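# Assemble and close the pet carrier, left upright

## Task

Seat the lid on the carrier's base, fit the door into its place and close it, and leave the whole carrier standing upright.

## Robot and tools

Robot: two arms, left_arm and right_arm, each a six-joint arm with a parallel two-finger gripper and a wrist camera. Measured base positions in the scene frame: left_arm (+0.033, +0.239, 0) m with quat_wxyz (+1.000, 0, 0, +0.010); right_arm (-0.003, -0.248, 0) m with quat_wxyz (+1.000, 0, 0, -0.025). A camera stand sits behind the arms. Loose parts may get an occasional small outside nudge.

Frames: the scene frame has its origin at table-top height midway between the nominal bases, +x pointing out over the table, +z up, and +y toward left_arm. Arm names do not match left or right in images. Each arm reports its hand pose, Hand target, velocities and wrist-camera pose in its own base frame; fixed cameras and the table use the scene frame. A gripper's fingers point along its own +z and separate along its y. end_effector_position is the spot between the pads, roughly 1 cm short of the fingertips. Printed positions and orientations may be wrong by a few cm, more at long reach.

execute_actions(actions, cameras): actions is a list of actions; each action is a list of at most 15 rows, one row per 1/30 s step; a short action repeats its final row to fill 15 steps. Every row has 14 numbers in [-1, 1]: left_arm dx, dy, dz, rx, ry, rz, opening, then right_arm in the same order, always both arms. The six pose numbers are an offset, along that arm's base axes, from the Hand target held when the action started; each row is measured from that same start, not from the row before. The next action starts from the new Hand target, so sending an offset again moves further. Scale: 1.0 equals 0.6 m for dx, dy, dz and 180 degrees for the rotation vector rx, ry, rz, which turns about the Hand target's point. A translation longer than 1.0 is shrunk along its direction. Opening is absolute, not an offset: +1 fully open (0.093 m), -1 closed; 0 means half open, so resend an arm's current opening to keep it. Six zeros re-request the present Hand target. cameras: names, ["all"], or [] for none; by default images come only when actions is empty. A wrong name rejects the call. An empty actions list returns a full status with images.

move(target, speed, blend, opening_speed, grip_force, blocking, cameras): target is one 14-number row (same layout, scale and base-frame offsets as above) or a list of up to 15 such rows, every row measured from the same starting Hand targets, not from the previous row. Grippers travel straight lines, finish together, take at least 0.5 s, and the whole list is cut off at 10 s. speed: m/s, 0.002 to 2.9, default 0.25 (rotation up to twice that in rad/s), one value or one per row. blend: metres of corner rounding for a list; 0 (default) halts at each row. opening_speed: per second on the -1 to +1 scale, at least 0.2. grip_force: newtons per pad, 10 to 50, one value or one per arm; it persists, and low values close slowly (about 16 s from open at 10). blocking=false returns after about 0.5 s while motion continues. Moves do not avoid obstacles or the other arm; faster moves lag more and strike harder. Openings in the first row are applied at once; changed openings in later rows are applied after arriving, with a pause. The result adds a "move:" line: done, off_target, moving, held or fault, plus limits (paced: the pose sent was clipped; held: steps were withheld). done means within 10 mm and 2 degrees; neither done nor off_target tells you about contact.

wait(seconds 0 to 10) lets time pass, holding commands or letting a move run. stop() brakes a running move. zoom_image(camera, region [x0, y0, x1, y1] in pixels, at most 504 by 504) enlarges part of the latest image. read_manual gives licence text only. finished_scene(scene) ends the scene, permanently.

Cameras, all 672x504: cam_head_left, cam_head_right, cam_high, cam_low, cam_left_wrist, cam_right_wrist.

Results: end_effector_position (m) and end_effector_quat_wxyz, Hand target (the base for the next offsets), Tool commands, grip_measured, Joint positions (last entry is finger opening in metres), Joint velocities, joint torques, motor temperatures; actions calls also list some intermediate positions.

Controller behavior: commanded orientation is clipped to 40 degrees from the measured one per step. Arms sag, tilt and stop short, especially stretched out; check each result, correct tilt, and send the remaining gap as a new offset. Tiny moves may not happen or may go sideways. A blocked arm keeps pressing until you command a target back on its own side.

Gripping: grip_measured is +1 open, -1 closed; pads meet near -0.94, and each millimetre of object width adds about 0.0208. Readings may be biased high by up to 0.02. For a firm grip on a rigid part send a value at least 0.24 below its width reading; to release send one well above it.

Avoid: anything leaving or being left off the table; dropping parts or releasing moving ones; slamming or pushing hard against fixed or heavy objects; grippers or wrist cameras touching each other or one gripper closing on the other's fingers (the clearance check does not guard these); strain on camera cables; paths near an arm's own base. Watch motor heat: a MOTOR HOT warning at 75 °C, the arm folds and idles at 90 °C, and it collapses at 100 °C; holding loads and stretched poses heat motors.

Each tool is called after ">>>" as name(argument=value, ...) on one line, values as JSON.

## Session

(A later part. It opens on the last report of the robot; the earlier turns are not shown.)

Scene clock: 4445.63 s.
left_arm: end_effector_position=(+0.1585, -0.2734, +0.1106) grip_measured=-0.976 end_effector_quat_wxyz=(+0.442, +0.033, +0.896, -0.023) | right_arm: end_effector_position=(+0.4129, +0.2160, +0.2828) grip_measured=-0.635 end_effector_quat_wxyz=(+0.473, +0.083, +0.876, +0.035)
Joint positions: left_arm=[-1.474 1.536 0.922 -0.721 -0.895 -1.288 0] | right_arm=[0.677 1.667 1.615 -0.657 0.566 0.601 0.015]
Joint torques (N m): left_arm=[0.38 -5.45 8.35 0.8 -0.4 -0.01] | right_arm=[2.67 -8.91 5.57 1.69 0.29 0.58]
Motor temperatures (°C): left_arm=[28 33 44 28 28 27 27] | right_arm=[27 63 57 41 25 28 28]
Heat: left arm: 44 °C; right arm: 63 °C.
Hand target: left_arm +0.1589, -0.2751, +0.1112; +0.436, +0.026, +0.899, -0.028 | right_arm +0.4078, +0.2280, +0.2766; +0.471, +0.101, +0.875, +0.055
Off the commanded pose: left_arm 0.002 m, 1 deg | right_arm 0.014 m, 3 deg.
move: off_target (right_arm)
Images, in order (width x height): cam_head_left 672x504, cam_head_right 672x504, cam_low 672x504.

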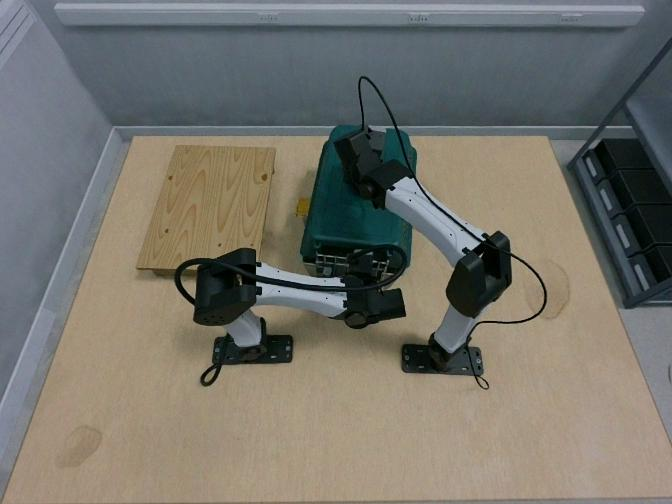

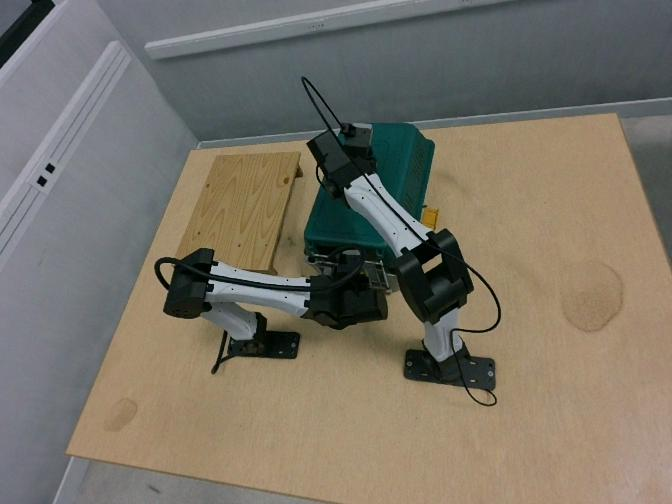

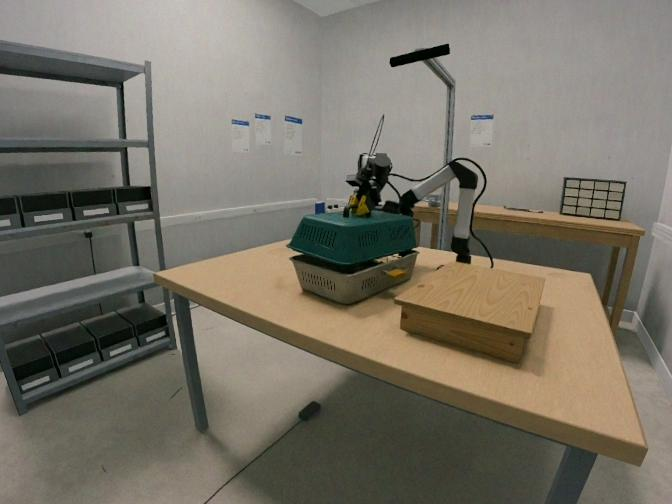

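>>> move(target=[[0,0,0,0,0,0,-1,0.02,0,0.05,0,0,0,-1],[0.014,0,0,0,0.018,0,-1,0.02,0,0.05,0,0,0,-1]], speed=0.06, cameras=["cam_head_left","cam_low","cam_head_right"])

>>> zoom_image(camera="cam_head_left", region=[365, 250, 405, 300])

>>> zoom_image(camera="cam_head_left", region=[280, 200, 410, 300])

>>> zoom_image(camera="cam_head_right", region=[290, 210, 410, 300])

>>> zoom_image(camera="cam_low", region=[270, 190, 430, 310])

Scene clock: 4487.30 s.
left_arm: end_effector_position=(+0.1618, -0.2741, +0.1108) grip_measured=-0.976 end_effector_quat_wxyz=(+0.428, +0.037, +0.903, -0.023) | right_arm: end_effector_position=(+0.4171, +0.2229, +0.2865) grip_measured=-0.635 end_effector_quat_wxyz=(+0.452, +0.085, +0.887, +0.033)
Joint positions: left_arm=[-1.449 1.528 0.93 -0.716 -0.858 -1.25 0] | right_arm=[0.677 1.733 1.744 -0.773 0.547 0.628 0.015]
Joint torques (N m): left_arm=[3.28 -5.76 9.24 0.89 -0.06 0.13] | right_arm=[0.84 -10.17 10.09 1.62 0.33 0.12]
Motor temperatures (°C): left_arm=[28 33 44 28 28 27 27] | right_arm=[28 58 54 38 24 28 28]
Heat: left arm: 44 °C; right arm: 58 °C.
Hand target: left_arm +0.1672, -0.2752, +0.1112; +0.410, +0.026, +0.911, -0.028 | right_arm +0.4199, +0.2279, +0.3066; +0.471, +0.101, +0.875, +0.055
Off the commanded pose: left_arm 0.006 m, 3 deg | right_arm 0.021 m, 4 deg.
move: off_target (left_arm, right_arm)
Images, in order (width x height): cam_head_left 672x504, cam_head_right 672x504, cam_low 672x504.

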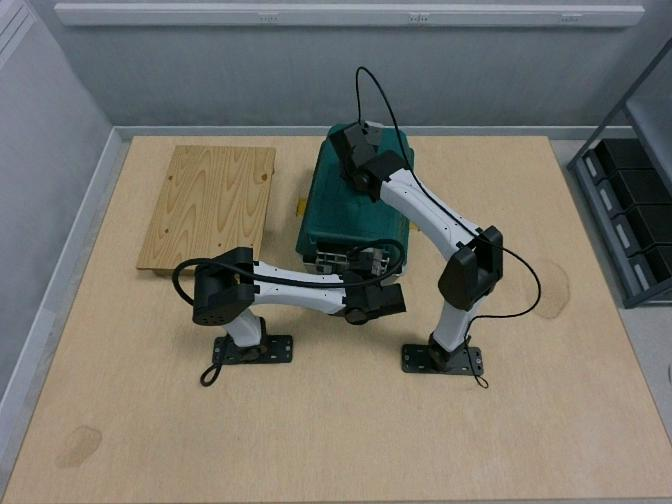

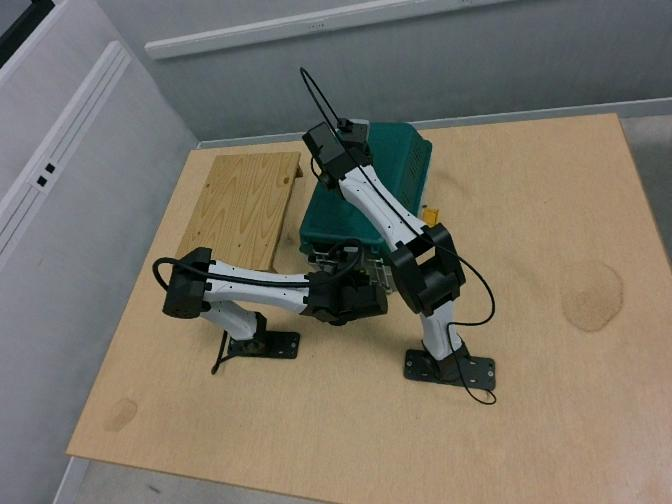

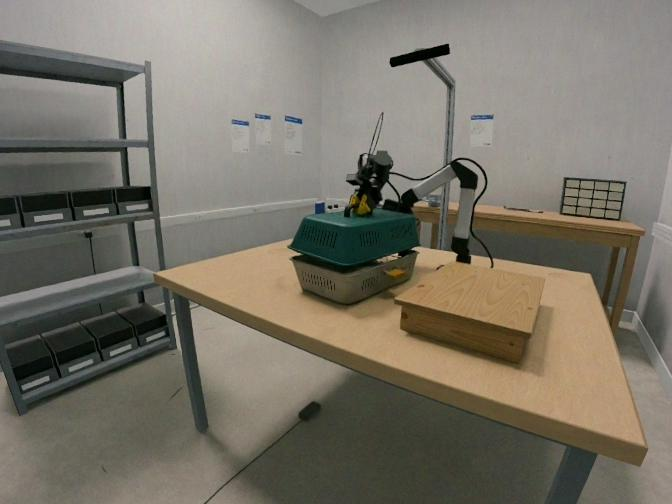

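Scaled by 10.080 from the camera's 672x504 image, which has a finer 960x720 frame.

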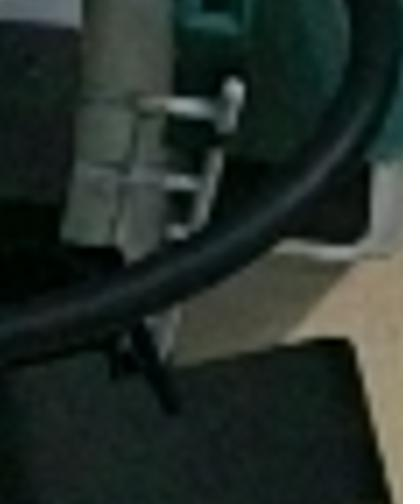

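Scaled by 3.877 from the camera's 672x504 image, which has a finer 960x720 frame.

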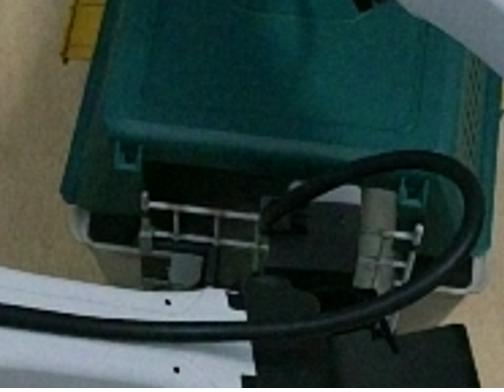

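Scaled by 4.200 from the camera's 672x504 image, which has a finer 960x720 frame.

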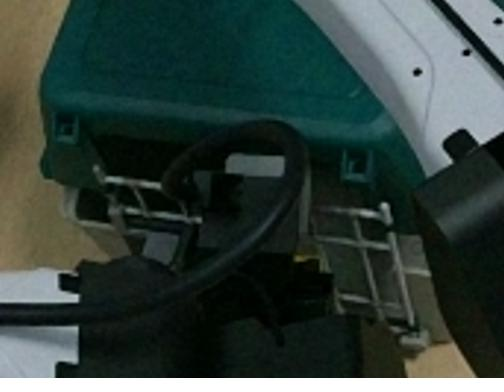

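Scaled by 3.150 from the camera's 672x504 image, which has a finer 960x720 frame.

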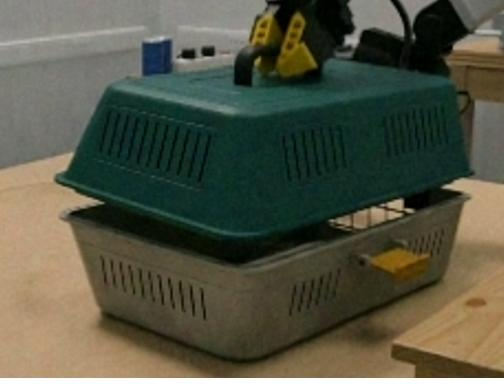

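>>> move(target=[0,0,0,0,0,0,-1,-0.016,-0.024,-0.015,0,0,0,-1], speed=0.06, cameras=["cam_head_left","cam_low","cam_head_right"])

>>> zoom_image(camera="cam_head_left", region=[280, 200, 410, 300])

>>> zoom_image(camera="cam_head_right", region=[290, 210, 410, 300])

>>> zoom_image(camera="cam_low", region=[270, 190, 430, 310])

Scene clock: 4507.67 s.
left_arm: end_effector_position=(+0.1619, -0.2739, +0.1108) grip_measured=-0.976 end_effector_quat_wxyz=(+0.428, +0.046, +0.902, -0.018) | right_arm: end_effector_position=(+0.4172, +0.2178, +0.2864) grip_measured=-0.635 end_effector_quat_wxyz=(+0.464, +0.092, +0.880, +0.043)
Joint positions: left_arm=[-1.449 1.528 0.93 -0.716 -0.858 -1.229 0] | right_arm=[0.667 1.695 1.675 -0.703 0.543 0.624 0.015]
Joint torques (N m): left_arm=[3.26 -5.78 9.24 0.9 -0.03 -0.03] | right_arm=[0.43 -12.75 5.96 1.51 0.25 0.06]
Motor temperatures (°C): left_arm=[28 34 44 28 28 27 27] | right_arm=[27 59 57 38 24 28 28]
Heat: left arm: 44 °C; right arm: 59 °C.
Hand target: left_arm +0.1673, -0.2751, +0.1112; +0.410, +0.025, +0.911, -0.028 | right_arm +0.4103, +0.2135, +0.2976; +0.471, +0.101, +0.875, +0.055
Off the commanded pose: left_arm 0.006 m, 4 deg | right_arm 0.014 m, 2 deg.
move: off_target (left_arm, right_arm)
Images, in order (width x height): cam_head_left 672x504, cam_head_right 672x504, cam_low 672x504.

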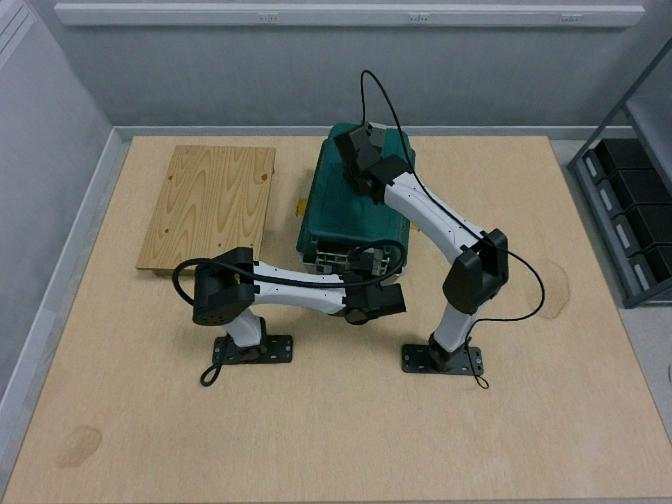

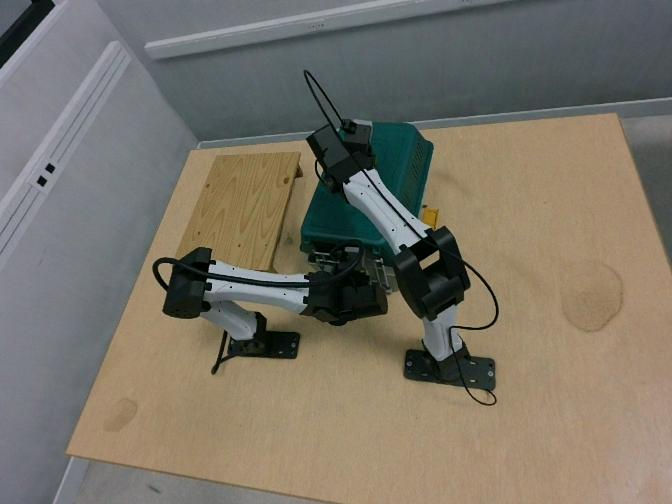

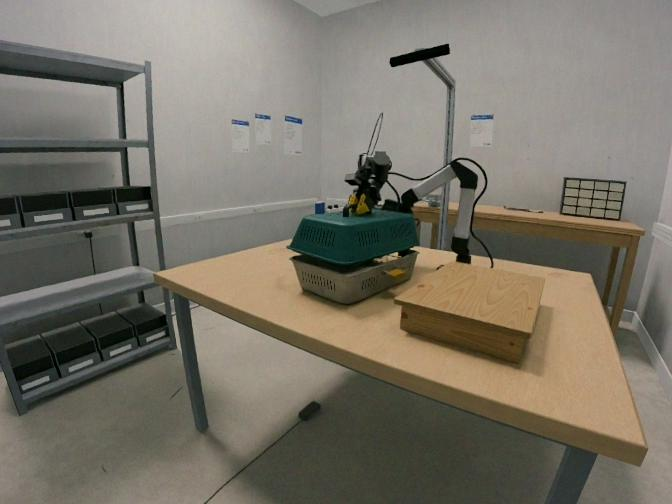

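Scaled by 3.877 from the camera's 672x504 image, which has a finer 960x720 frame.

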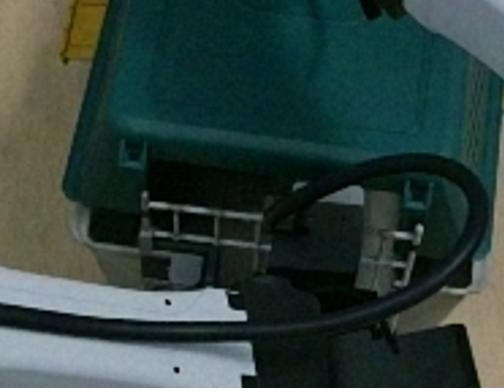

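Scaled by 4.200 from the camera's 672x504 image, which has a finer 960x720 frame.

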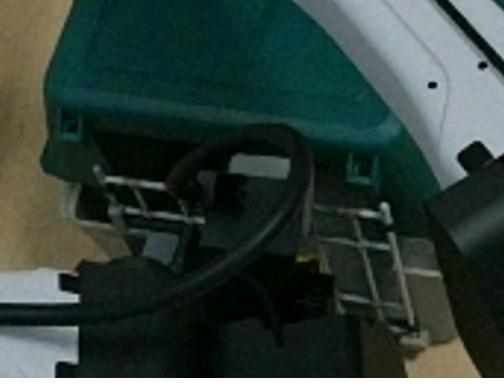

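Scaled by 3.150 from the camera's 672x504 image, which has a finer 960x720 frame.

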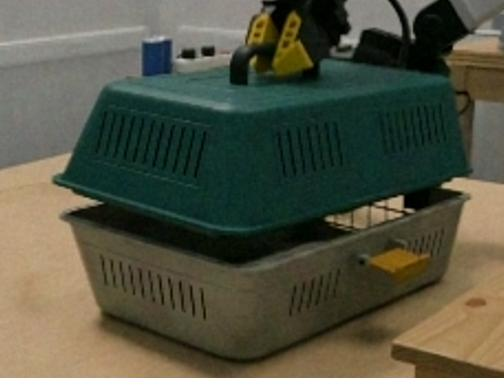

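>>> move(target=[0,0,0,0,0,0,-1,-0.012,-0.008,-0.028,0,0.002,0.002,-1], speed=0.06, cameras=["cam_head_left","cam_low","cam_head_right"])

>>> zoom_image(camera="cam_head_left", region=[280, 200, 410, 300])

>>> zoom_image(camera="cam_head_right", region=[290, 210, 410, 300])

>>> zoom_image(camera="cam_low", region=[270, 190, 430, 310])

Scene clock: 4522.63 s.
left_arm: end_effector_position=(+0.1619, -0.2738, +0.1107) grip_measured=-0.976 end_effector_quat_wxyz=(+0.428, +0.053, +0.902, -0.015) | right_arm: end_effector_position=(+0.4161, +0.2113, +0.2915) grip_measured=-0.635 end_effector_quat_wxyz=(+0.487, +0.100, +0.866, +0.061)
Joint positions: left_arm=[-1.449 1.528 0.93 -0.717 -0.858 -1.215 0] | right_arm=[0.657 1.635 1.581 -0.596 0.542 0.612 0.015]
Joint torques (N m): left_arm=[3.26 -5.79 9.21 0.91 -0.03 -0.16] | right_arm=[1.16 -10.95 4.75 1.17 0.17 0.16]
Motor temperatures (°C): left_arm=[28 34 45 28 28 27 27] | right_arm=[27 60 56 37 24 28 28]
Heat: left arm: 45 °C; right arm: 60 °C.
Hand target: left_arm +0.1673, -0.2751, +0.1112; +0.410, +0.025, +0.911, -0.028 | right_arm +0.4031, +0.2088, +0.2808; +0.468, +0.098, +0.876, +0.056
Off the commanded pose: left_arm 0.006 m, 4 deg | right_arm 0.017 m, 3 deg.
move: off_target (left_arm, right_arm)
Images, in order (width x height): cam_head_left 672x504, cam_head_right 672x504, cam_low 672x504.

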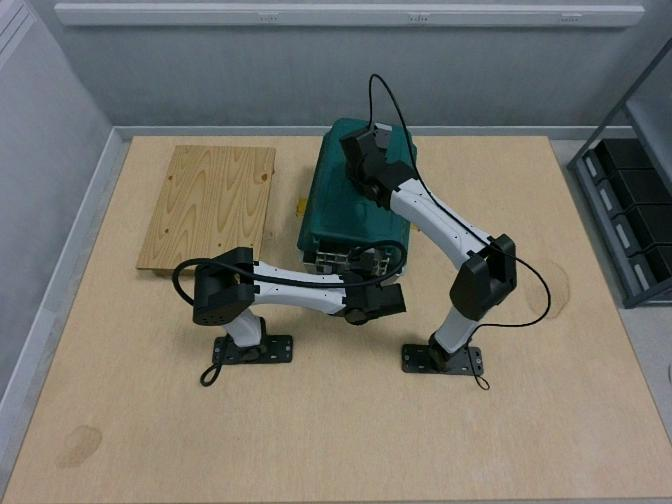

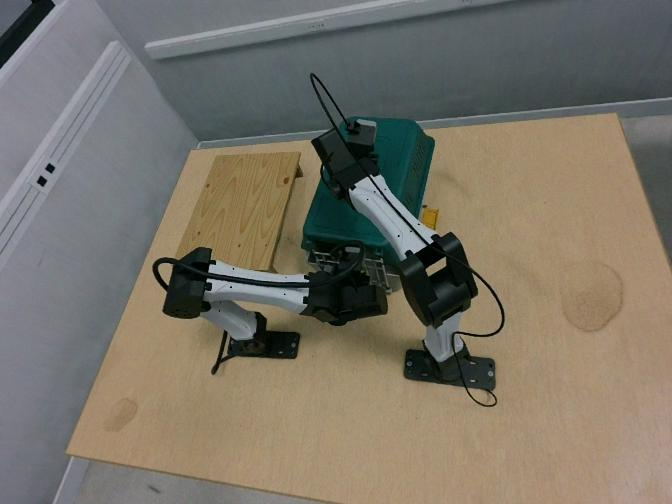

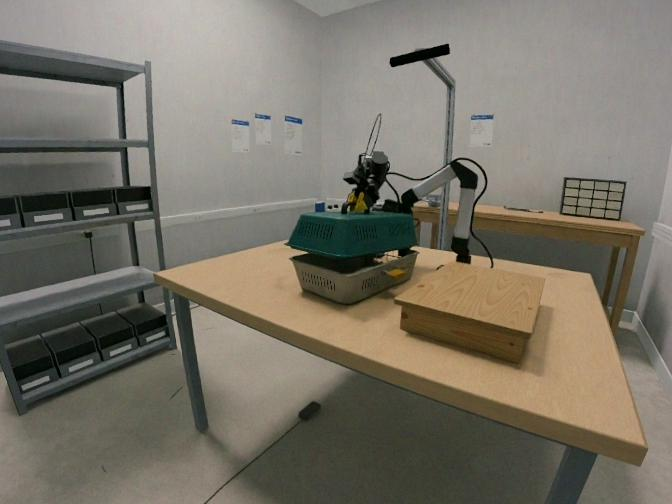

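Scaled by 3.877 from the camera's 672x504 image, which has a finer 960x720 frame.

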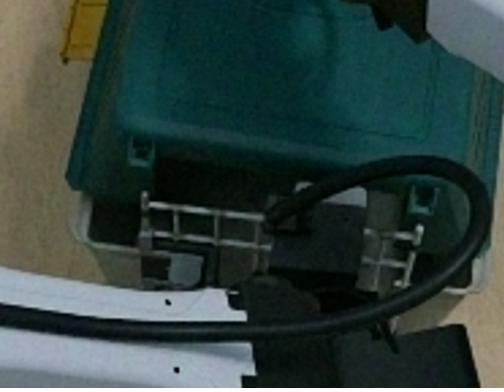

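Scaled by 4.200 from the camera's 672x504 image, which has a finer 960x720 frame.

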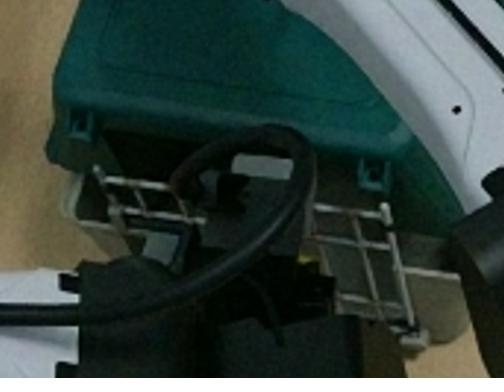

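Scaled by 3.150 from the camera's 672x504 image, which has a finer 960x720 frame.

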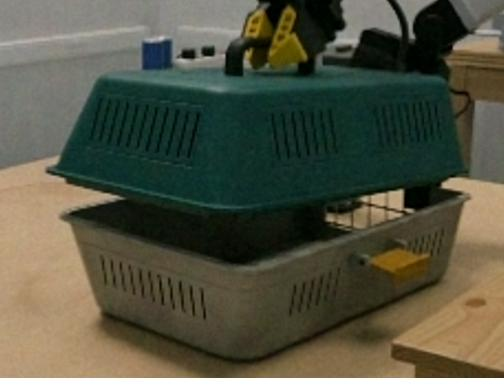

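>>> move(target=[0,0,0,0,0,0,-1,-0.006,0,-0.02,0,0.022,0,-1], speed=0.06, cameras=["cam_head_left","cam_low","cam_head_right"])

>>> zoom_image(camera="cam_head_left", region=[280, 200, 410, 300])

>>> zoom_image(camera="cam_low", region=[270, 190, 430, 310])

Scene clock: 4536.17 s.
left_arm: end_effector_position=(+0.1619, -0.2738, +0.1107) grip_measured=-0.976 end_effector_quat_wxyz=(+0.428, +0.053, +0.902, -0.015) | right_arm: end_effector_position=(+0.4165, +0.2080, +0.2887) grip_measured=-0.635 end_effector_quat_wxyz=(+0.480, +0.107, +0.868, +0.063)
Joint positions: left_arm=[-1.449 1.528 0.93 -0.717 -0.858 -1.213 0] | right_arm=[0.647 1.635 1.581 -0.609 0.53 0.628 0.015]
Joint torques (N m): left_arm=[3.26 -5.81 9.21 0.91 -0.03 -0.19] | right_arm=[1.5 -9.18 6.89 0.6 0 0.29]
Motor temperatures (°C): left_arm=[28 34 45 28 28 27 27] | right_arm=[27 62 55 36 24 27 28]
Heat: left arm: 45 °C; right arm: 62 °C.
Hand target: left_arm +0.1673, -0.2751, +0.1112; +0.410, +0.025, +0.911, -0.028 | right_arm +0.3995, +0.2087, +0.2688; +0.438, +0.100, +0.892, +0.052
Off the commanded pose: left_arm 0.006 m, 4 deg | right_arm 0.026 m, 6 deg.
move: off_target (left_arm, right_arm)
Images, in order (width x height): cam_head_left 672x504, cam_head_right 672x504, cam_low 672x504.

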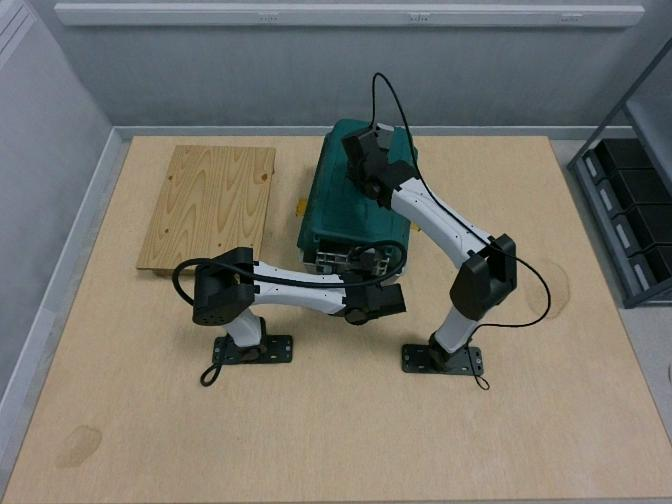

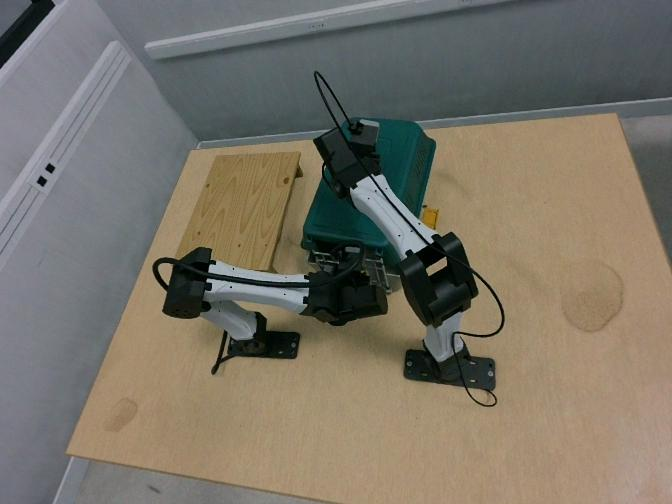

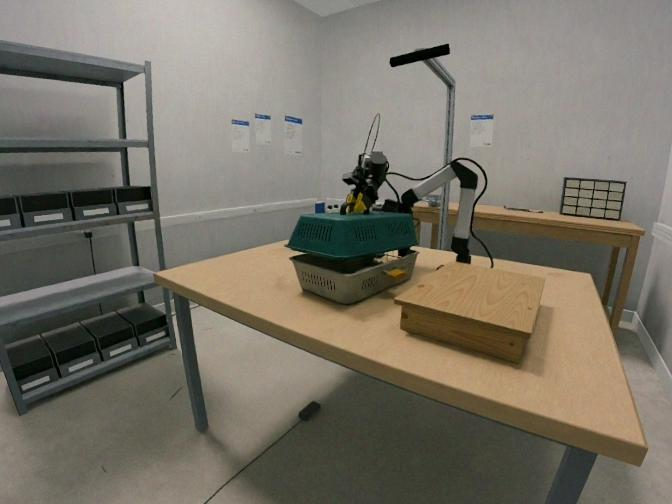

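Scaled by 3.877 from the camera's 672x504 image, which has a finer 960x720 frame.

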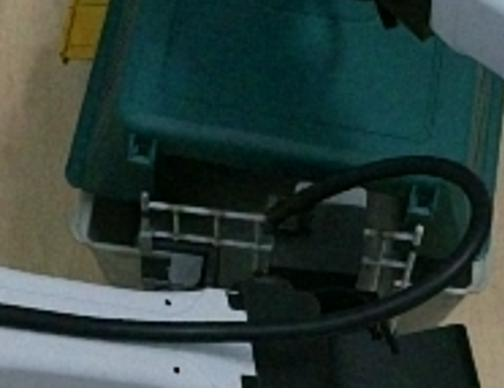

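Scaled by 3.150 from the camera's 672x504 image, which has a finer 960x720 frame.

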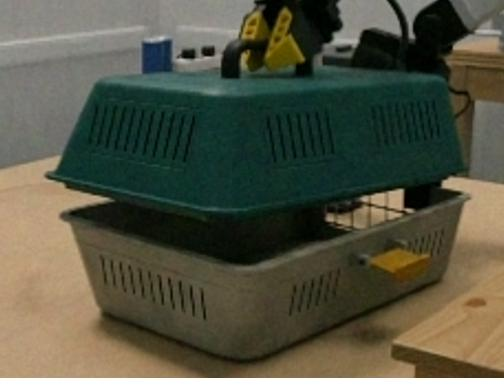

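>>> move(target=[0,0,0,0,0,0,-1,-0.004,0,-0.02,0,0.012,0,-1], speed=0.05, cameras=["cam_head_left","cam_low","cam_head_right"])

>>> zoom_image(camera="cam_head_left", region=[280, 200, 410, 300])

>>> zoom_image(camera="cam_low", region=[270, 190, 430, 310])

>>> zoom_image(camera="cam_head_right", region=[290, 220, 410, 310])

Scene clock: 4552.03 s.
left_arm: end_effector_position=(+0.1619, -0.2737, +0.1107) grip_measured=-0.976 end_effector_quat_wxyz=(+0.428, +0.053, +0.902, -0.015) | right_arm: end_effector_position=(+0.4168, +0.2066, +0.2871) grip_measured=-0.635 end_effector_quat_wxyz=(+0.476, +0.111, +0.870, +0.066)
Joint positions: left_arm=[-1.449 1.528 0.93 -0.718 -0.858 -1.213 0] | right_arm=[0.641 1.635 1.581 -0.615 0.52 0.64 0.015]
Joint torques (N m): left_arm=[3.26 -5.81 9.21 0.91 -0.03 -0.18] | right_arm=[1.73 -8.46 6.13 0.47 -0.05 0.35]
Motor temperatures (°C): left_arm=[28 34 45 28 28 27 27] | right_arm=[27 61 55 33 24 28 28]
Heat: left arm: 45 °C; right arm: 61 °C.
Hand target: left_arm +0.1673, -0.2751, +0.1112; +0.410, +0.025, +0.911, -0.028 | right_arm +0.3970, +0.2088, +0.2568; +0.421, +0.101, +0.900, +0.051
Off the commanded pose: left_arm 0.006 m, 4 deg | right_arm 0.036 m, 8 deg.
move: off_target (left_arm, right_arm)
Images, in order (width x height): cam_head_left 672x504, cam_head_right 672x504, cam_low 672x504.

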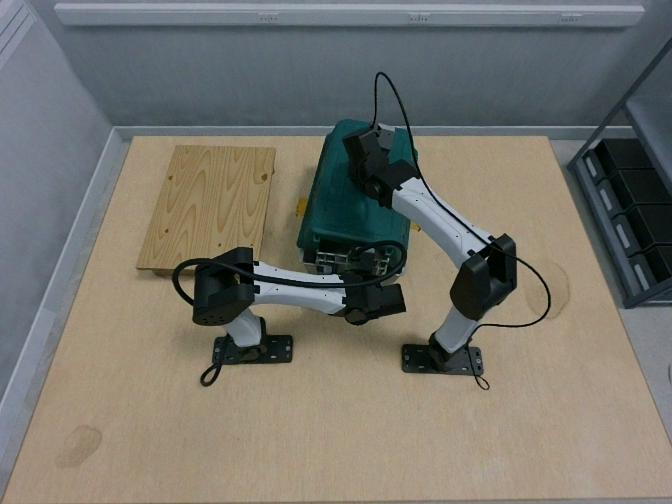

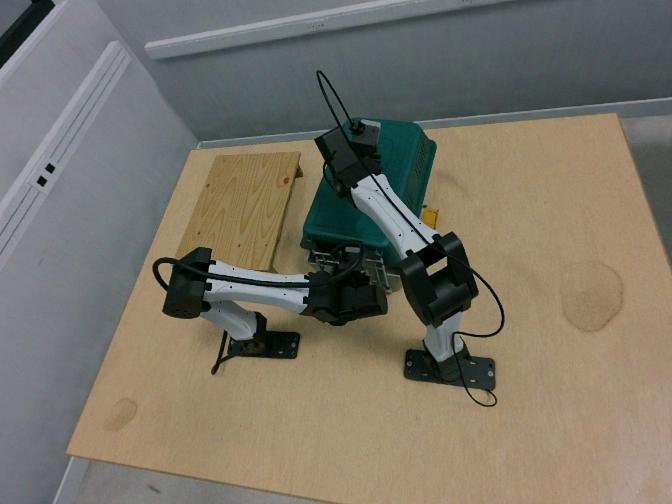

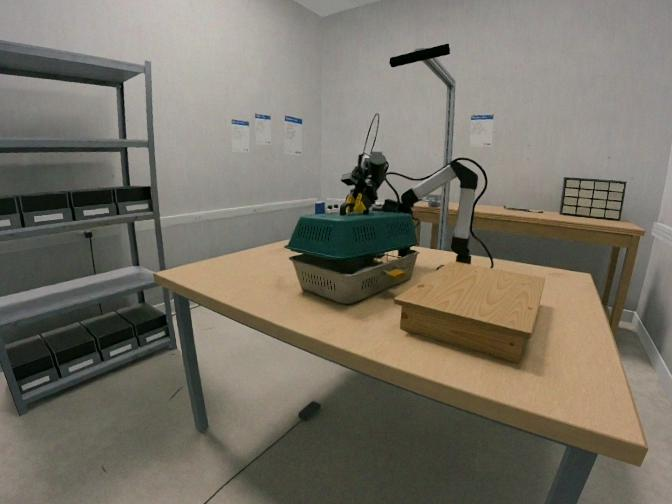

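Scaled by 3.877 from the camera's 672x504 image, which has a finer 960x720 frame.

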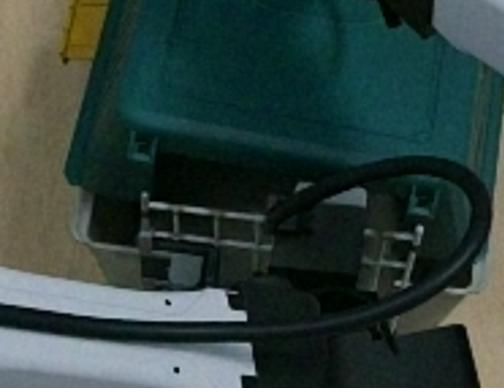

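Scaled by 3.150 from the camera's 672x504 image, which has a finer 960x720 frame.

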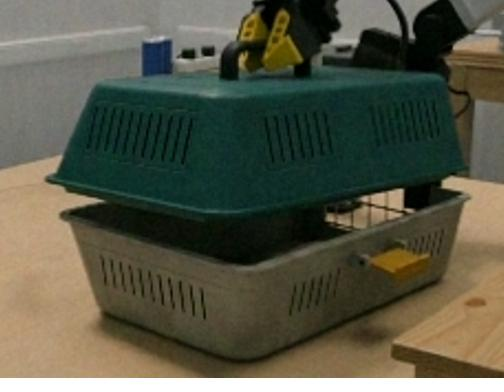

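Scaled by 4.200 from the camera's 672x504 image, which has a finer 960x720 frame.

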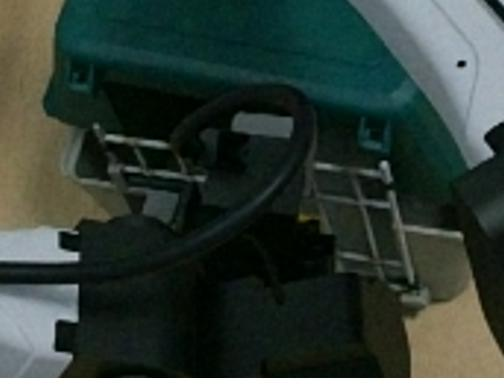

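>>> move(target=[0,0,0,0,0,0,-1,0.0,0,-0.035,-0.008,0.006,0,-1], speed=0.05, cameras=["cam_head_left","cam_low","cam_head_right"])

>>> zoom_image(camera="cam_head_left", region=[280, 200, 410, 300])

>>> zoom_image(camera="cam_low", region=[270, 190, 430, 310])

>>> zoom_image(camera="cam_head_right", region=[290, 220, 410, 310])

Scene clock: 4566.53 s.
left_arm: end_effector_position=(+0.1618, -0.2736, +0.1107) grip_measured=-0.976 end_effector_quat_wxyz=(+0.428, +0.061, +0.902, -0.010) | right_arm: end_effector_position=(+0.4168, +0.2074, +0.2836) grip_measured=-0.635 end_effector_quat_wxyz=(+0.474, +0.108, +0.871, +0.066)
Joint positions: left_arm=[-1.449 1.528 0.93 -0.718 -0.858 -1.196 0] | right_arm=[0.641 1.635 1.57 -0.606 0.515 0.635 0.015]
Joint torques (N m): left_arm=[3.26 -5.82 9.18 0.93 -0.03 -0.36] | right_arm=[1.89 -7.47 2.95 0.67 0.05 0.36]
Motor temperatures (°C): left_arm=[28 34 45 28 28 27 27] | right_arm=[27 60 54 32 24 28 28]
Heat: left arm: 45 °C; right arm: 60 °C.
Hand target: left_arm +0.1673, -0.2751, +0.1112; +0.410, +0.025, +0.911, -0.028 | right_arm +0.3971, +0.2087, +0.2357; +0.413, +0.096, +0.905, +0.038
Off the commanded pose: left_arm 0.006 m, 5 deg | right_arm 0.052 m, 9 deg.
move: off_target (left_arm, right_arm)
Images, in order (width x height): cam_head_left 672x504, cam_head_right 672x504, cam_low 672x504.

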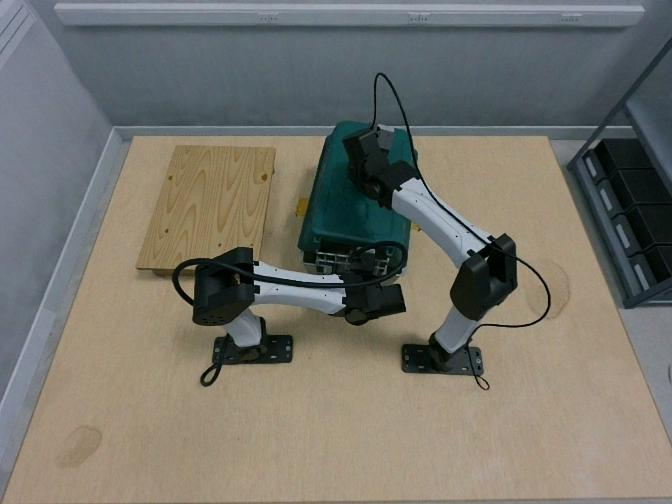

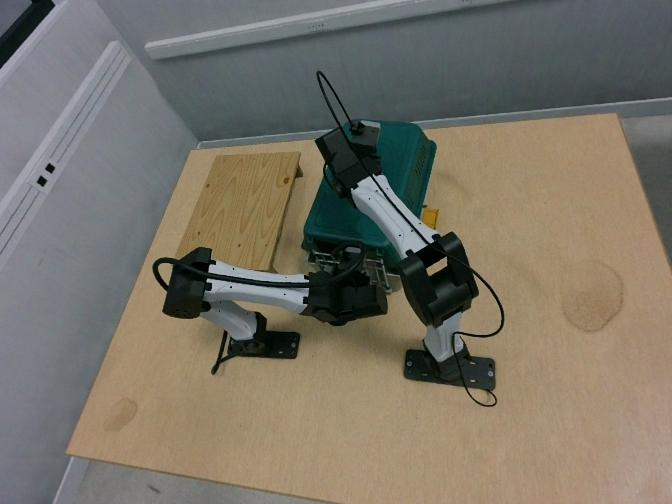

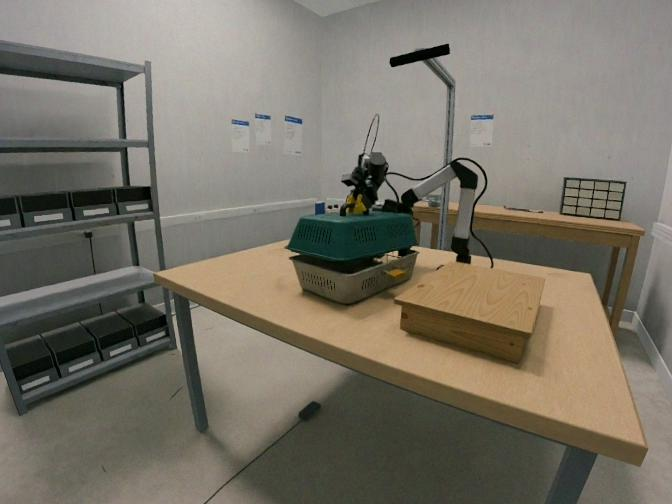

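Scaled by 3.877 from the camera's 672x504 image, which has a finer 960x720 frame.

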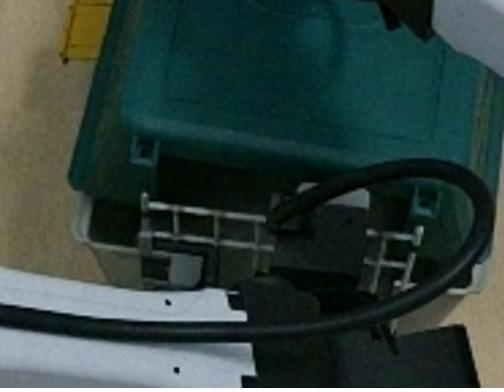

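Scaled by 3.150 from the camera's 672x504 image, which has a finer 960x720 frame.

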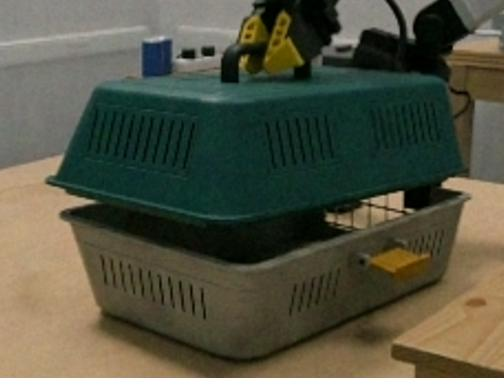

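Scaled by 4.200 from the camera's 672x504 image, which has a finer 960x720 frame.

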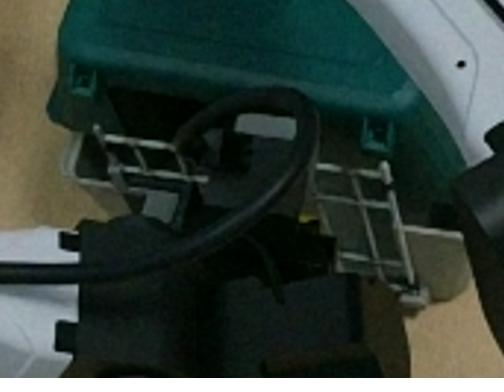

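>>> move(target=[0,0,0,0,0,0,-1,0.0,0,-0.025,0,0.0,0,-1], speed=0.05, cameras=["cam_head_left","cam_low","cam_head_right"])

>>> zoom_image(camera="cam_head_left", region=[280, 200, 410, 300])

>>> zoom_image(camera="cam_low", region=[270, 190, 430, 310])

>>> zoom_image(camera="cam_head_right", region=[290, 220, 410, 310])

Scene clock: 4576.83 s.
left_arm: end_effector_position=(+0.1605, -0.2734, +0.1107) grip_measured=-0.976 end_effector_quat_wxyz=(+0.428, +0.061, +0.902, -0.011) | right_arm: end_effector_position=(+0.4198, +0.2072, +0.2647) grip_measured=-0.635 end_effector_quat_wxyz=(+0.471, +0.107, +0.874, +0.061)
Joint positions: left_arm=[-1.453 1.526 0.93 -0.723 -0.858 -1.203 0] | right_arm=[0.637 1.642 1.51 -0.55 0.515 0.631 0.015]
Joint torques (N m): left_arm=[3.69 -5.7 9.18 0.97 -0.03 -0.29] | right_arm=[2.24 -8.47 2.63 0.72 0.05 0.38]
Motor temperatures (°C): left_arm=[28 34 45 28 28 27 27] | right_arm=[27 59 52 31 24 28 28]
Heat: left arm: 45 °C; right arm: 59 °C.
Hand target: left_arm +0.1673, -0.2751, +0.1112; +0.410, +0.026, +0.911, -0.028 | right_arm +0.3970, +0.2088, +0.2209; +0.413, +0.096, +0.905, +0.038
Off the commanded pose: left_arm 0.007 m, 5 deg | right_arm 0.049 m, 8 deg.
move: off_target (left_arm, right_arm)
Images, in order (width x height): cam_head_left 672x504, cam_head_right 672x504, cam_low 672x504.

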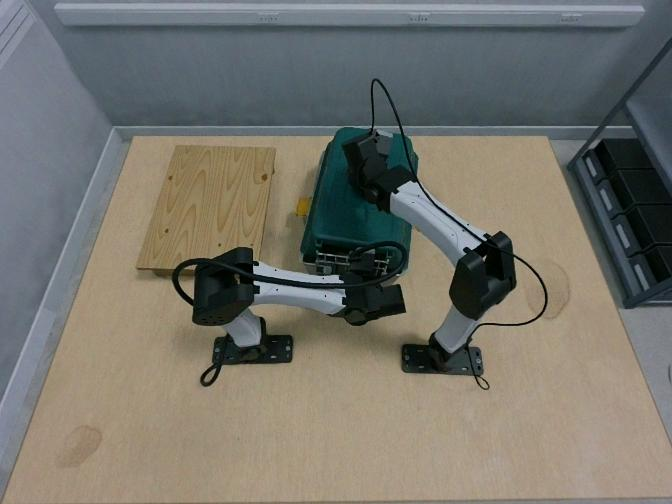

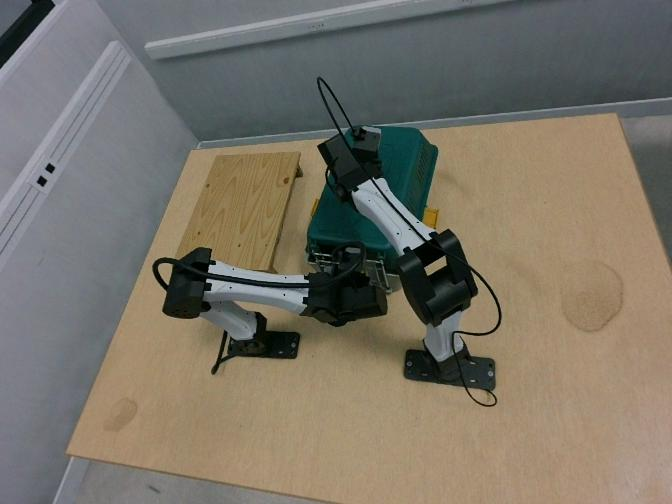

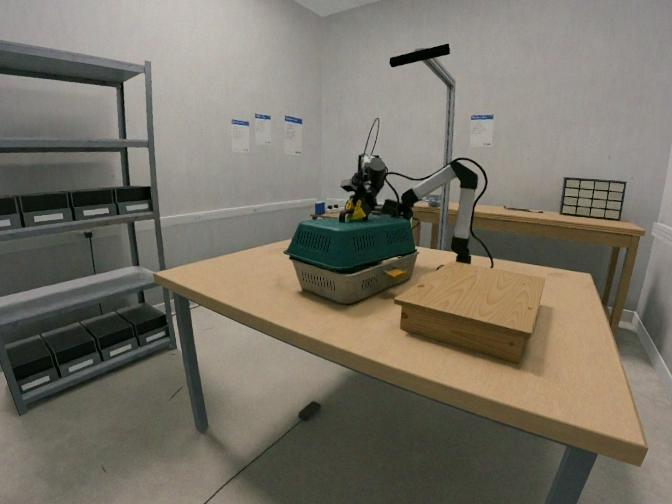

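Scaled by 3.877 from the camera's 672x504 image, which has a finer 960x720 frame.

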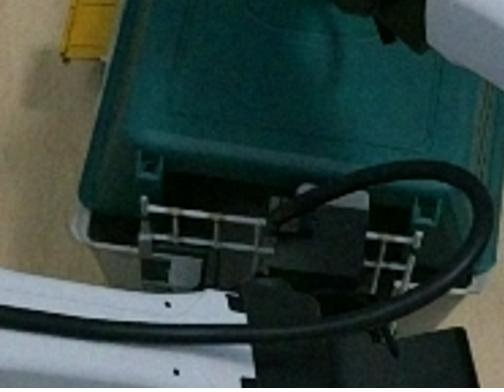

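Scaled by 3.150 from the camera's 672x504 image, which has a finer 960x720 frame.

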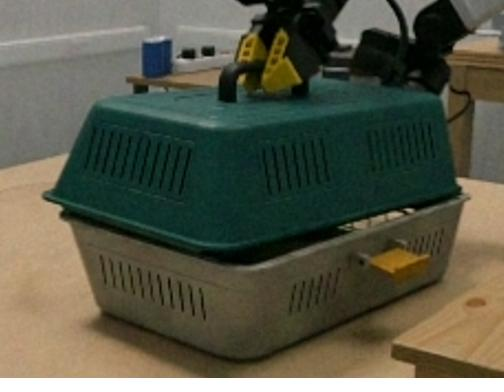

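Scaled by 4.200 from the camera's 672x504 image, which has a finer 960x720 frame.

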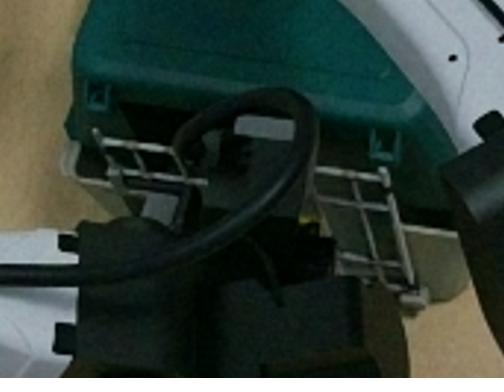

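>>> move(target=[0,0,0,0,0,0,-1,-0.018,0.03,0.02,0,0.0,0.01,-1], speed=0.05, cameras=["cam_head_left","cam_low","cam_head_right"])

>>> zoom_image(camera="cam_head_left", region=[280, 200, 410, 300])

>>> zoom_image(camera="cam_low", region=[270, 190, 430, 310])

>>> zoom_image(camera="cam_head_right", region=[290, 220, 410, 310])

Scene clock: 4591.07 s.
left_arm: end_effector_position=(+0.1605, -0.2733, +0.1107) grip_measured=-0.976 end_effector_quat_wxyz=(+0.428, +0.060, +0.902, -0.011) | right_arm: end_effector_position=(+0.4181, +0.2102, +0.2677) grip_measured=-0.635 end_effector_quat_wxyz=(+0.475, +0.099, +0.873, +0.056)
Joint positions: left_arm=[-1.453 1.526 0.93 -0.724 -0.858 -1.205 0] | right_arm=[0.648 1.642 1.517 -0.554 0.527 0.617 0.015]
Joint torques (N m): left_arm=[3.69 -5.68 9.18 0.97 -0.03 -0.27] | right_arm=[5.39 -8.34 5.82 0.33 0.07 0.62]
Motor temperatures (°C): left_arm=[28 34 45 28 28 27 27] | right_arm=[27 59 50 31 24 28 28]
Heat: left arm: 45 °C; right arm: 59 °C.
Hand target: left_arm +0.1673, -0.2751, +0.1112; +0.410, +0.026, +0.911, -0.028 | right_arm +0.3863, +0.2267, +0.2329; +0.413, +0.082, +0.906, +0.045
Off the commanded pose: left_arm 0.007 m, 5 deg | right_arm 0.050 m, 8 deg.
move: off_target (left_arm, right_arm)
Images, in order (width x height): cam_head_left 672x504, cam_head_right 672x504, cam_low 672x504.

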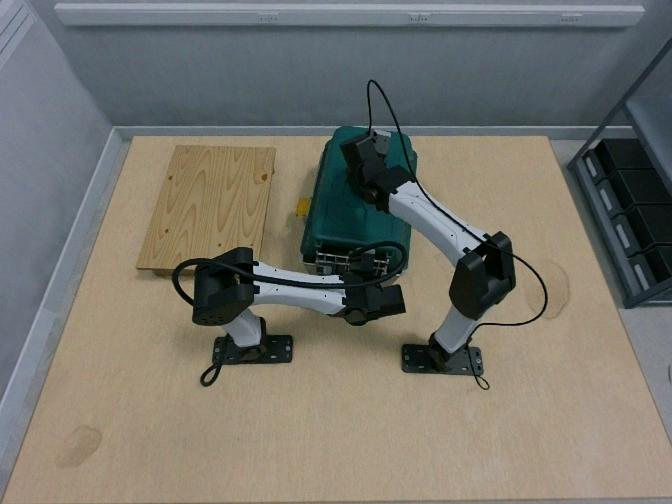

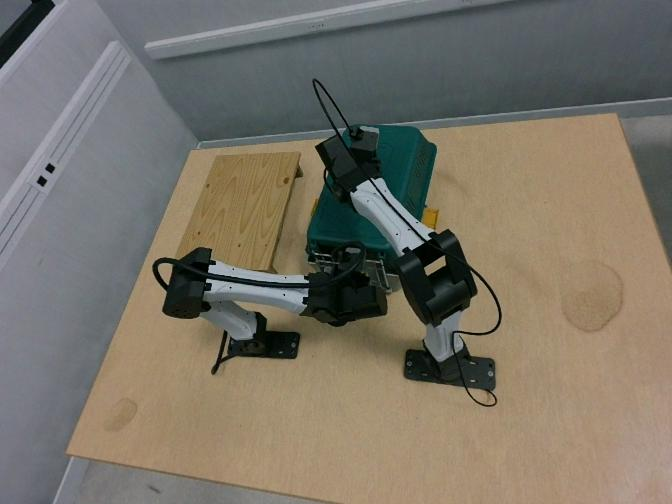

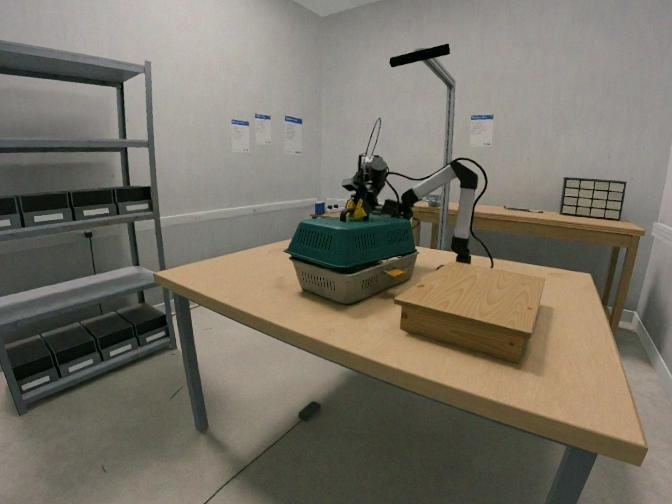

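Scaled by 3.877 from the camera's 672x504 image, which has a finer 960x720 frame.

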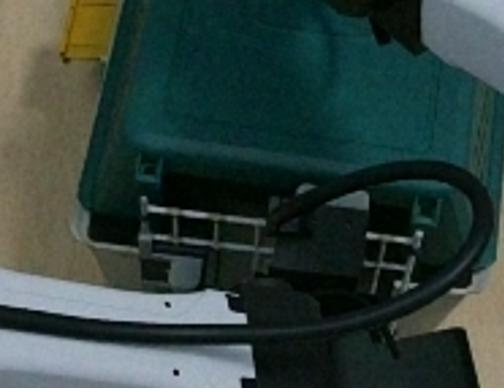

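Scaled by 3.150 from the camera's 672x504 image, which has a finer 960x720 frame.

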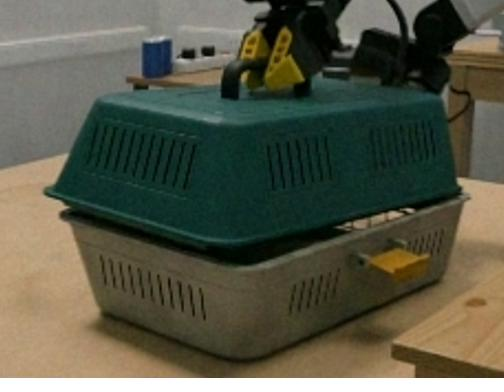

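Scaled by 4.200 from the camera's 672x504 image, which has a finer 960x720 frame.

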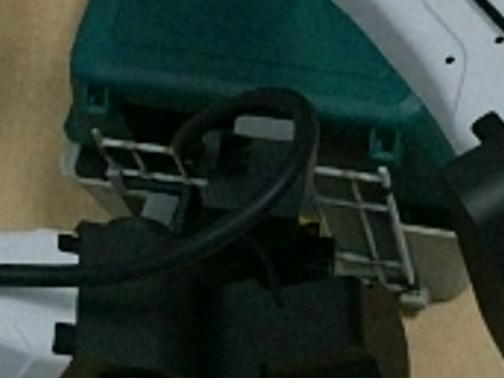

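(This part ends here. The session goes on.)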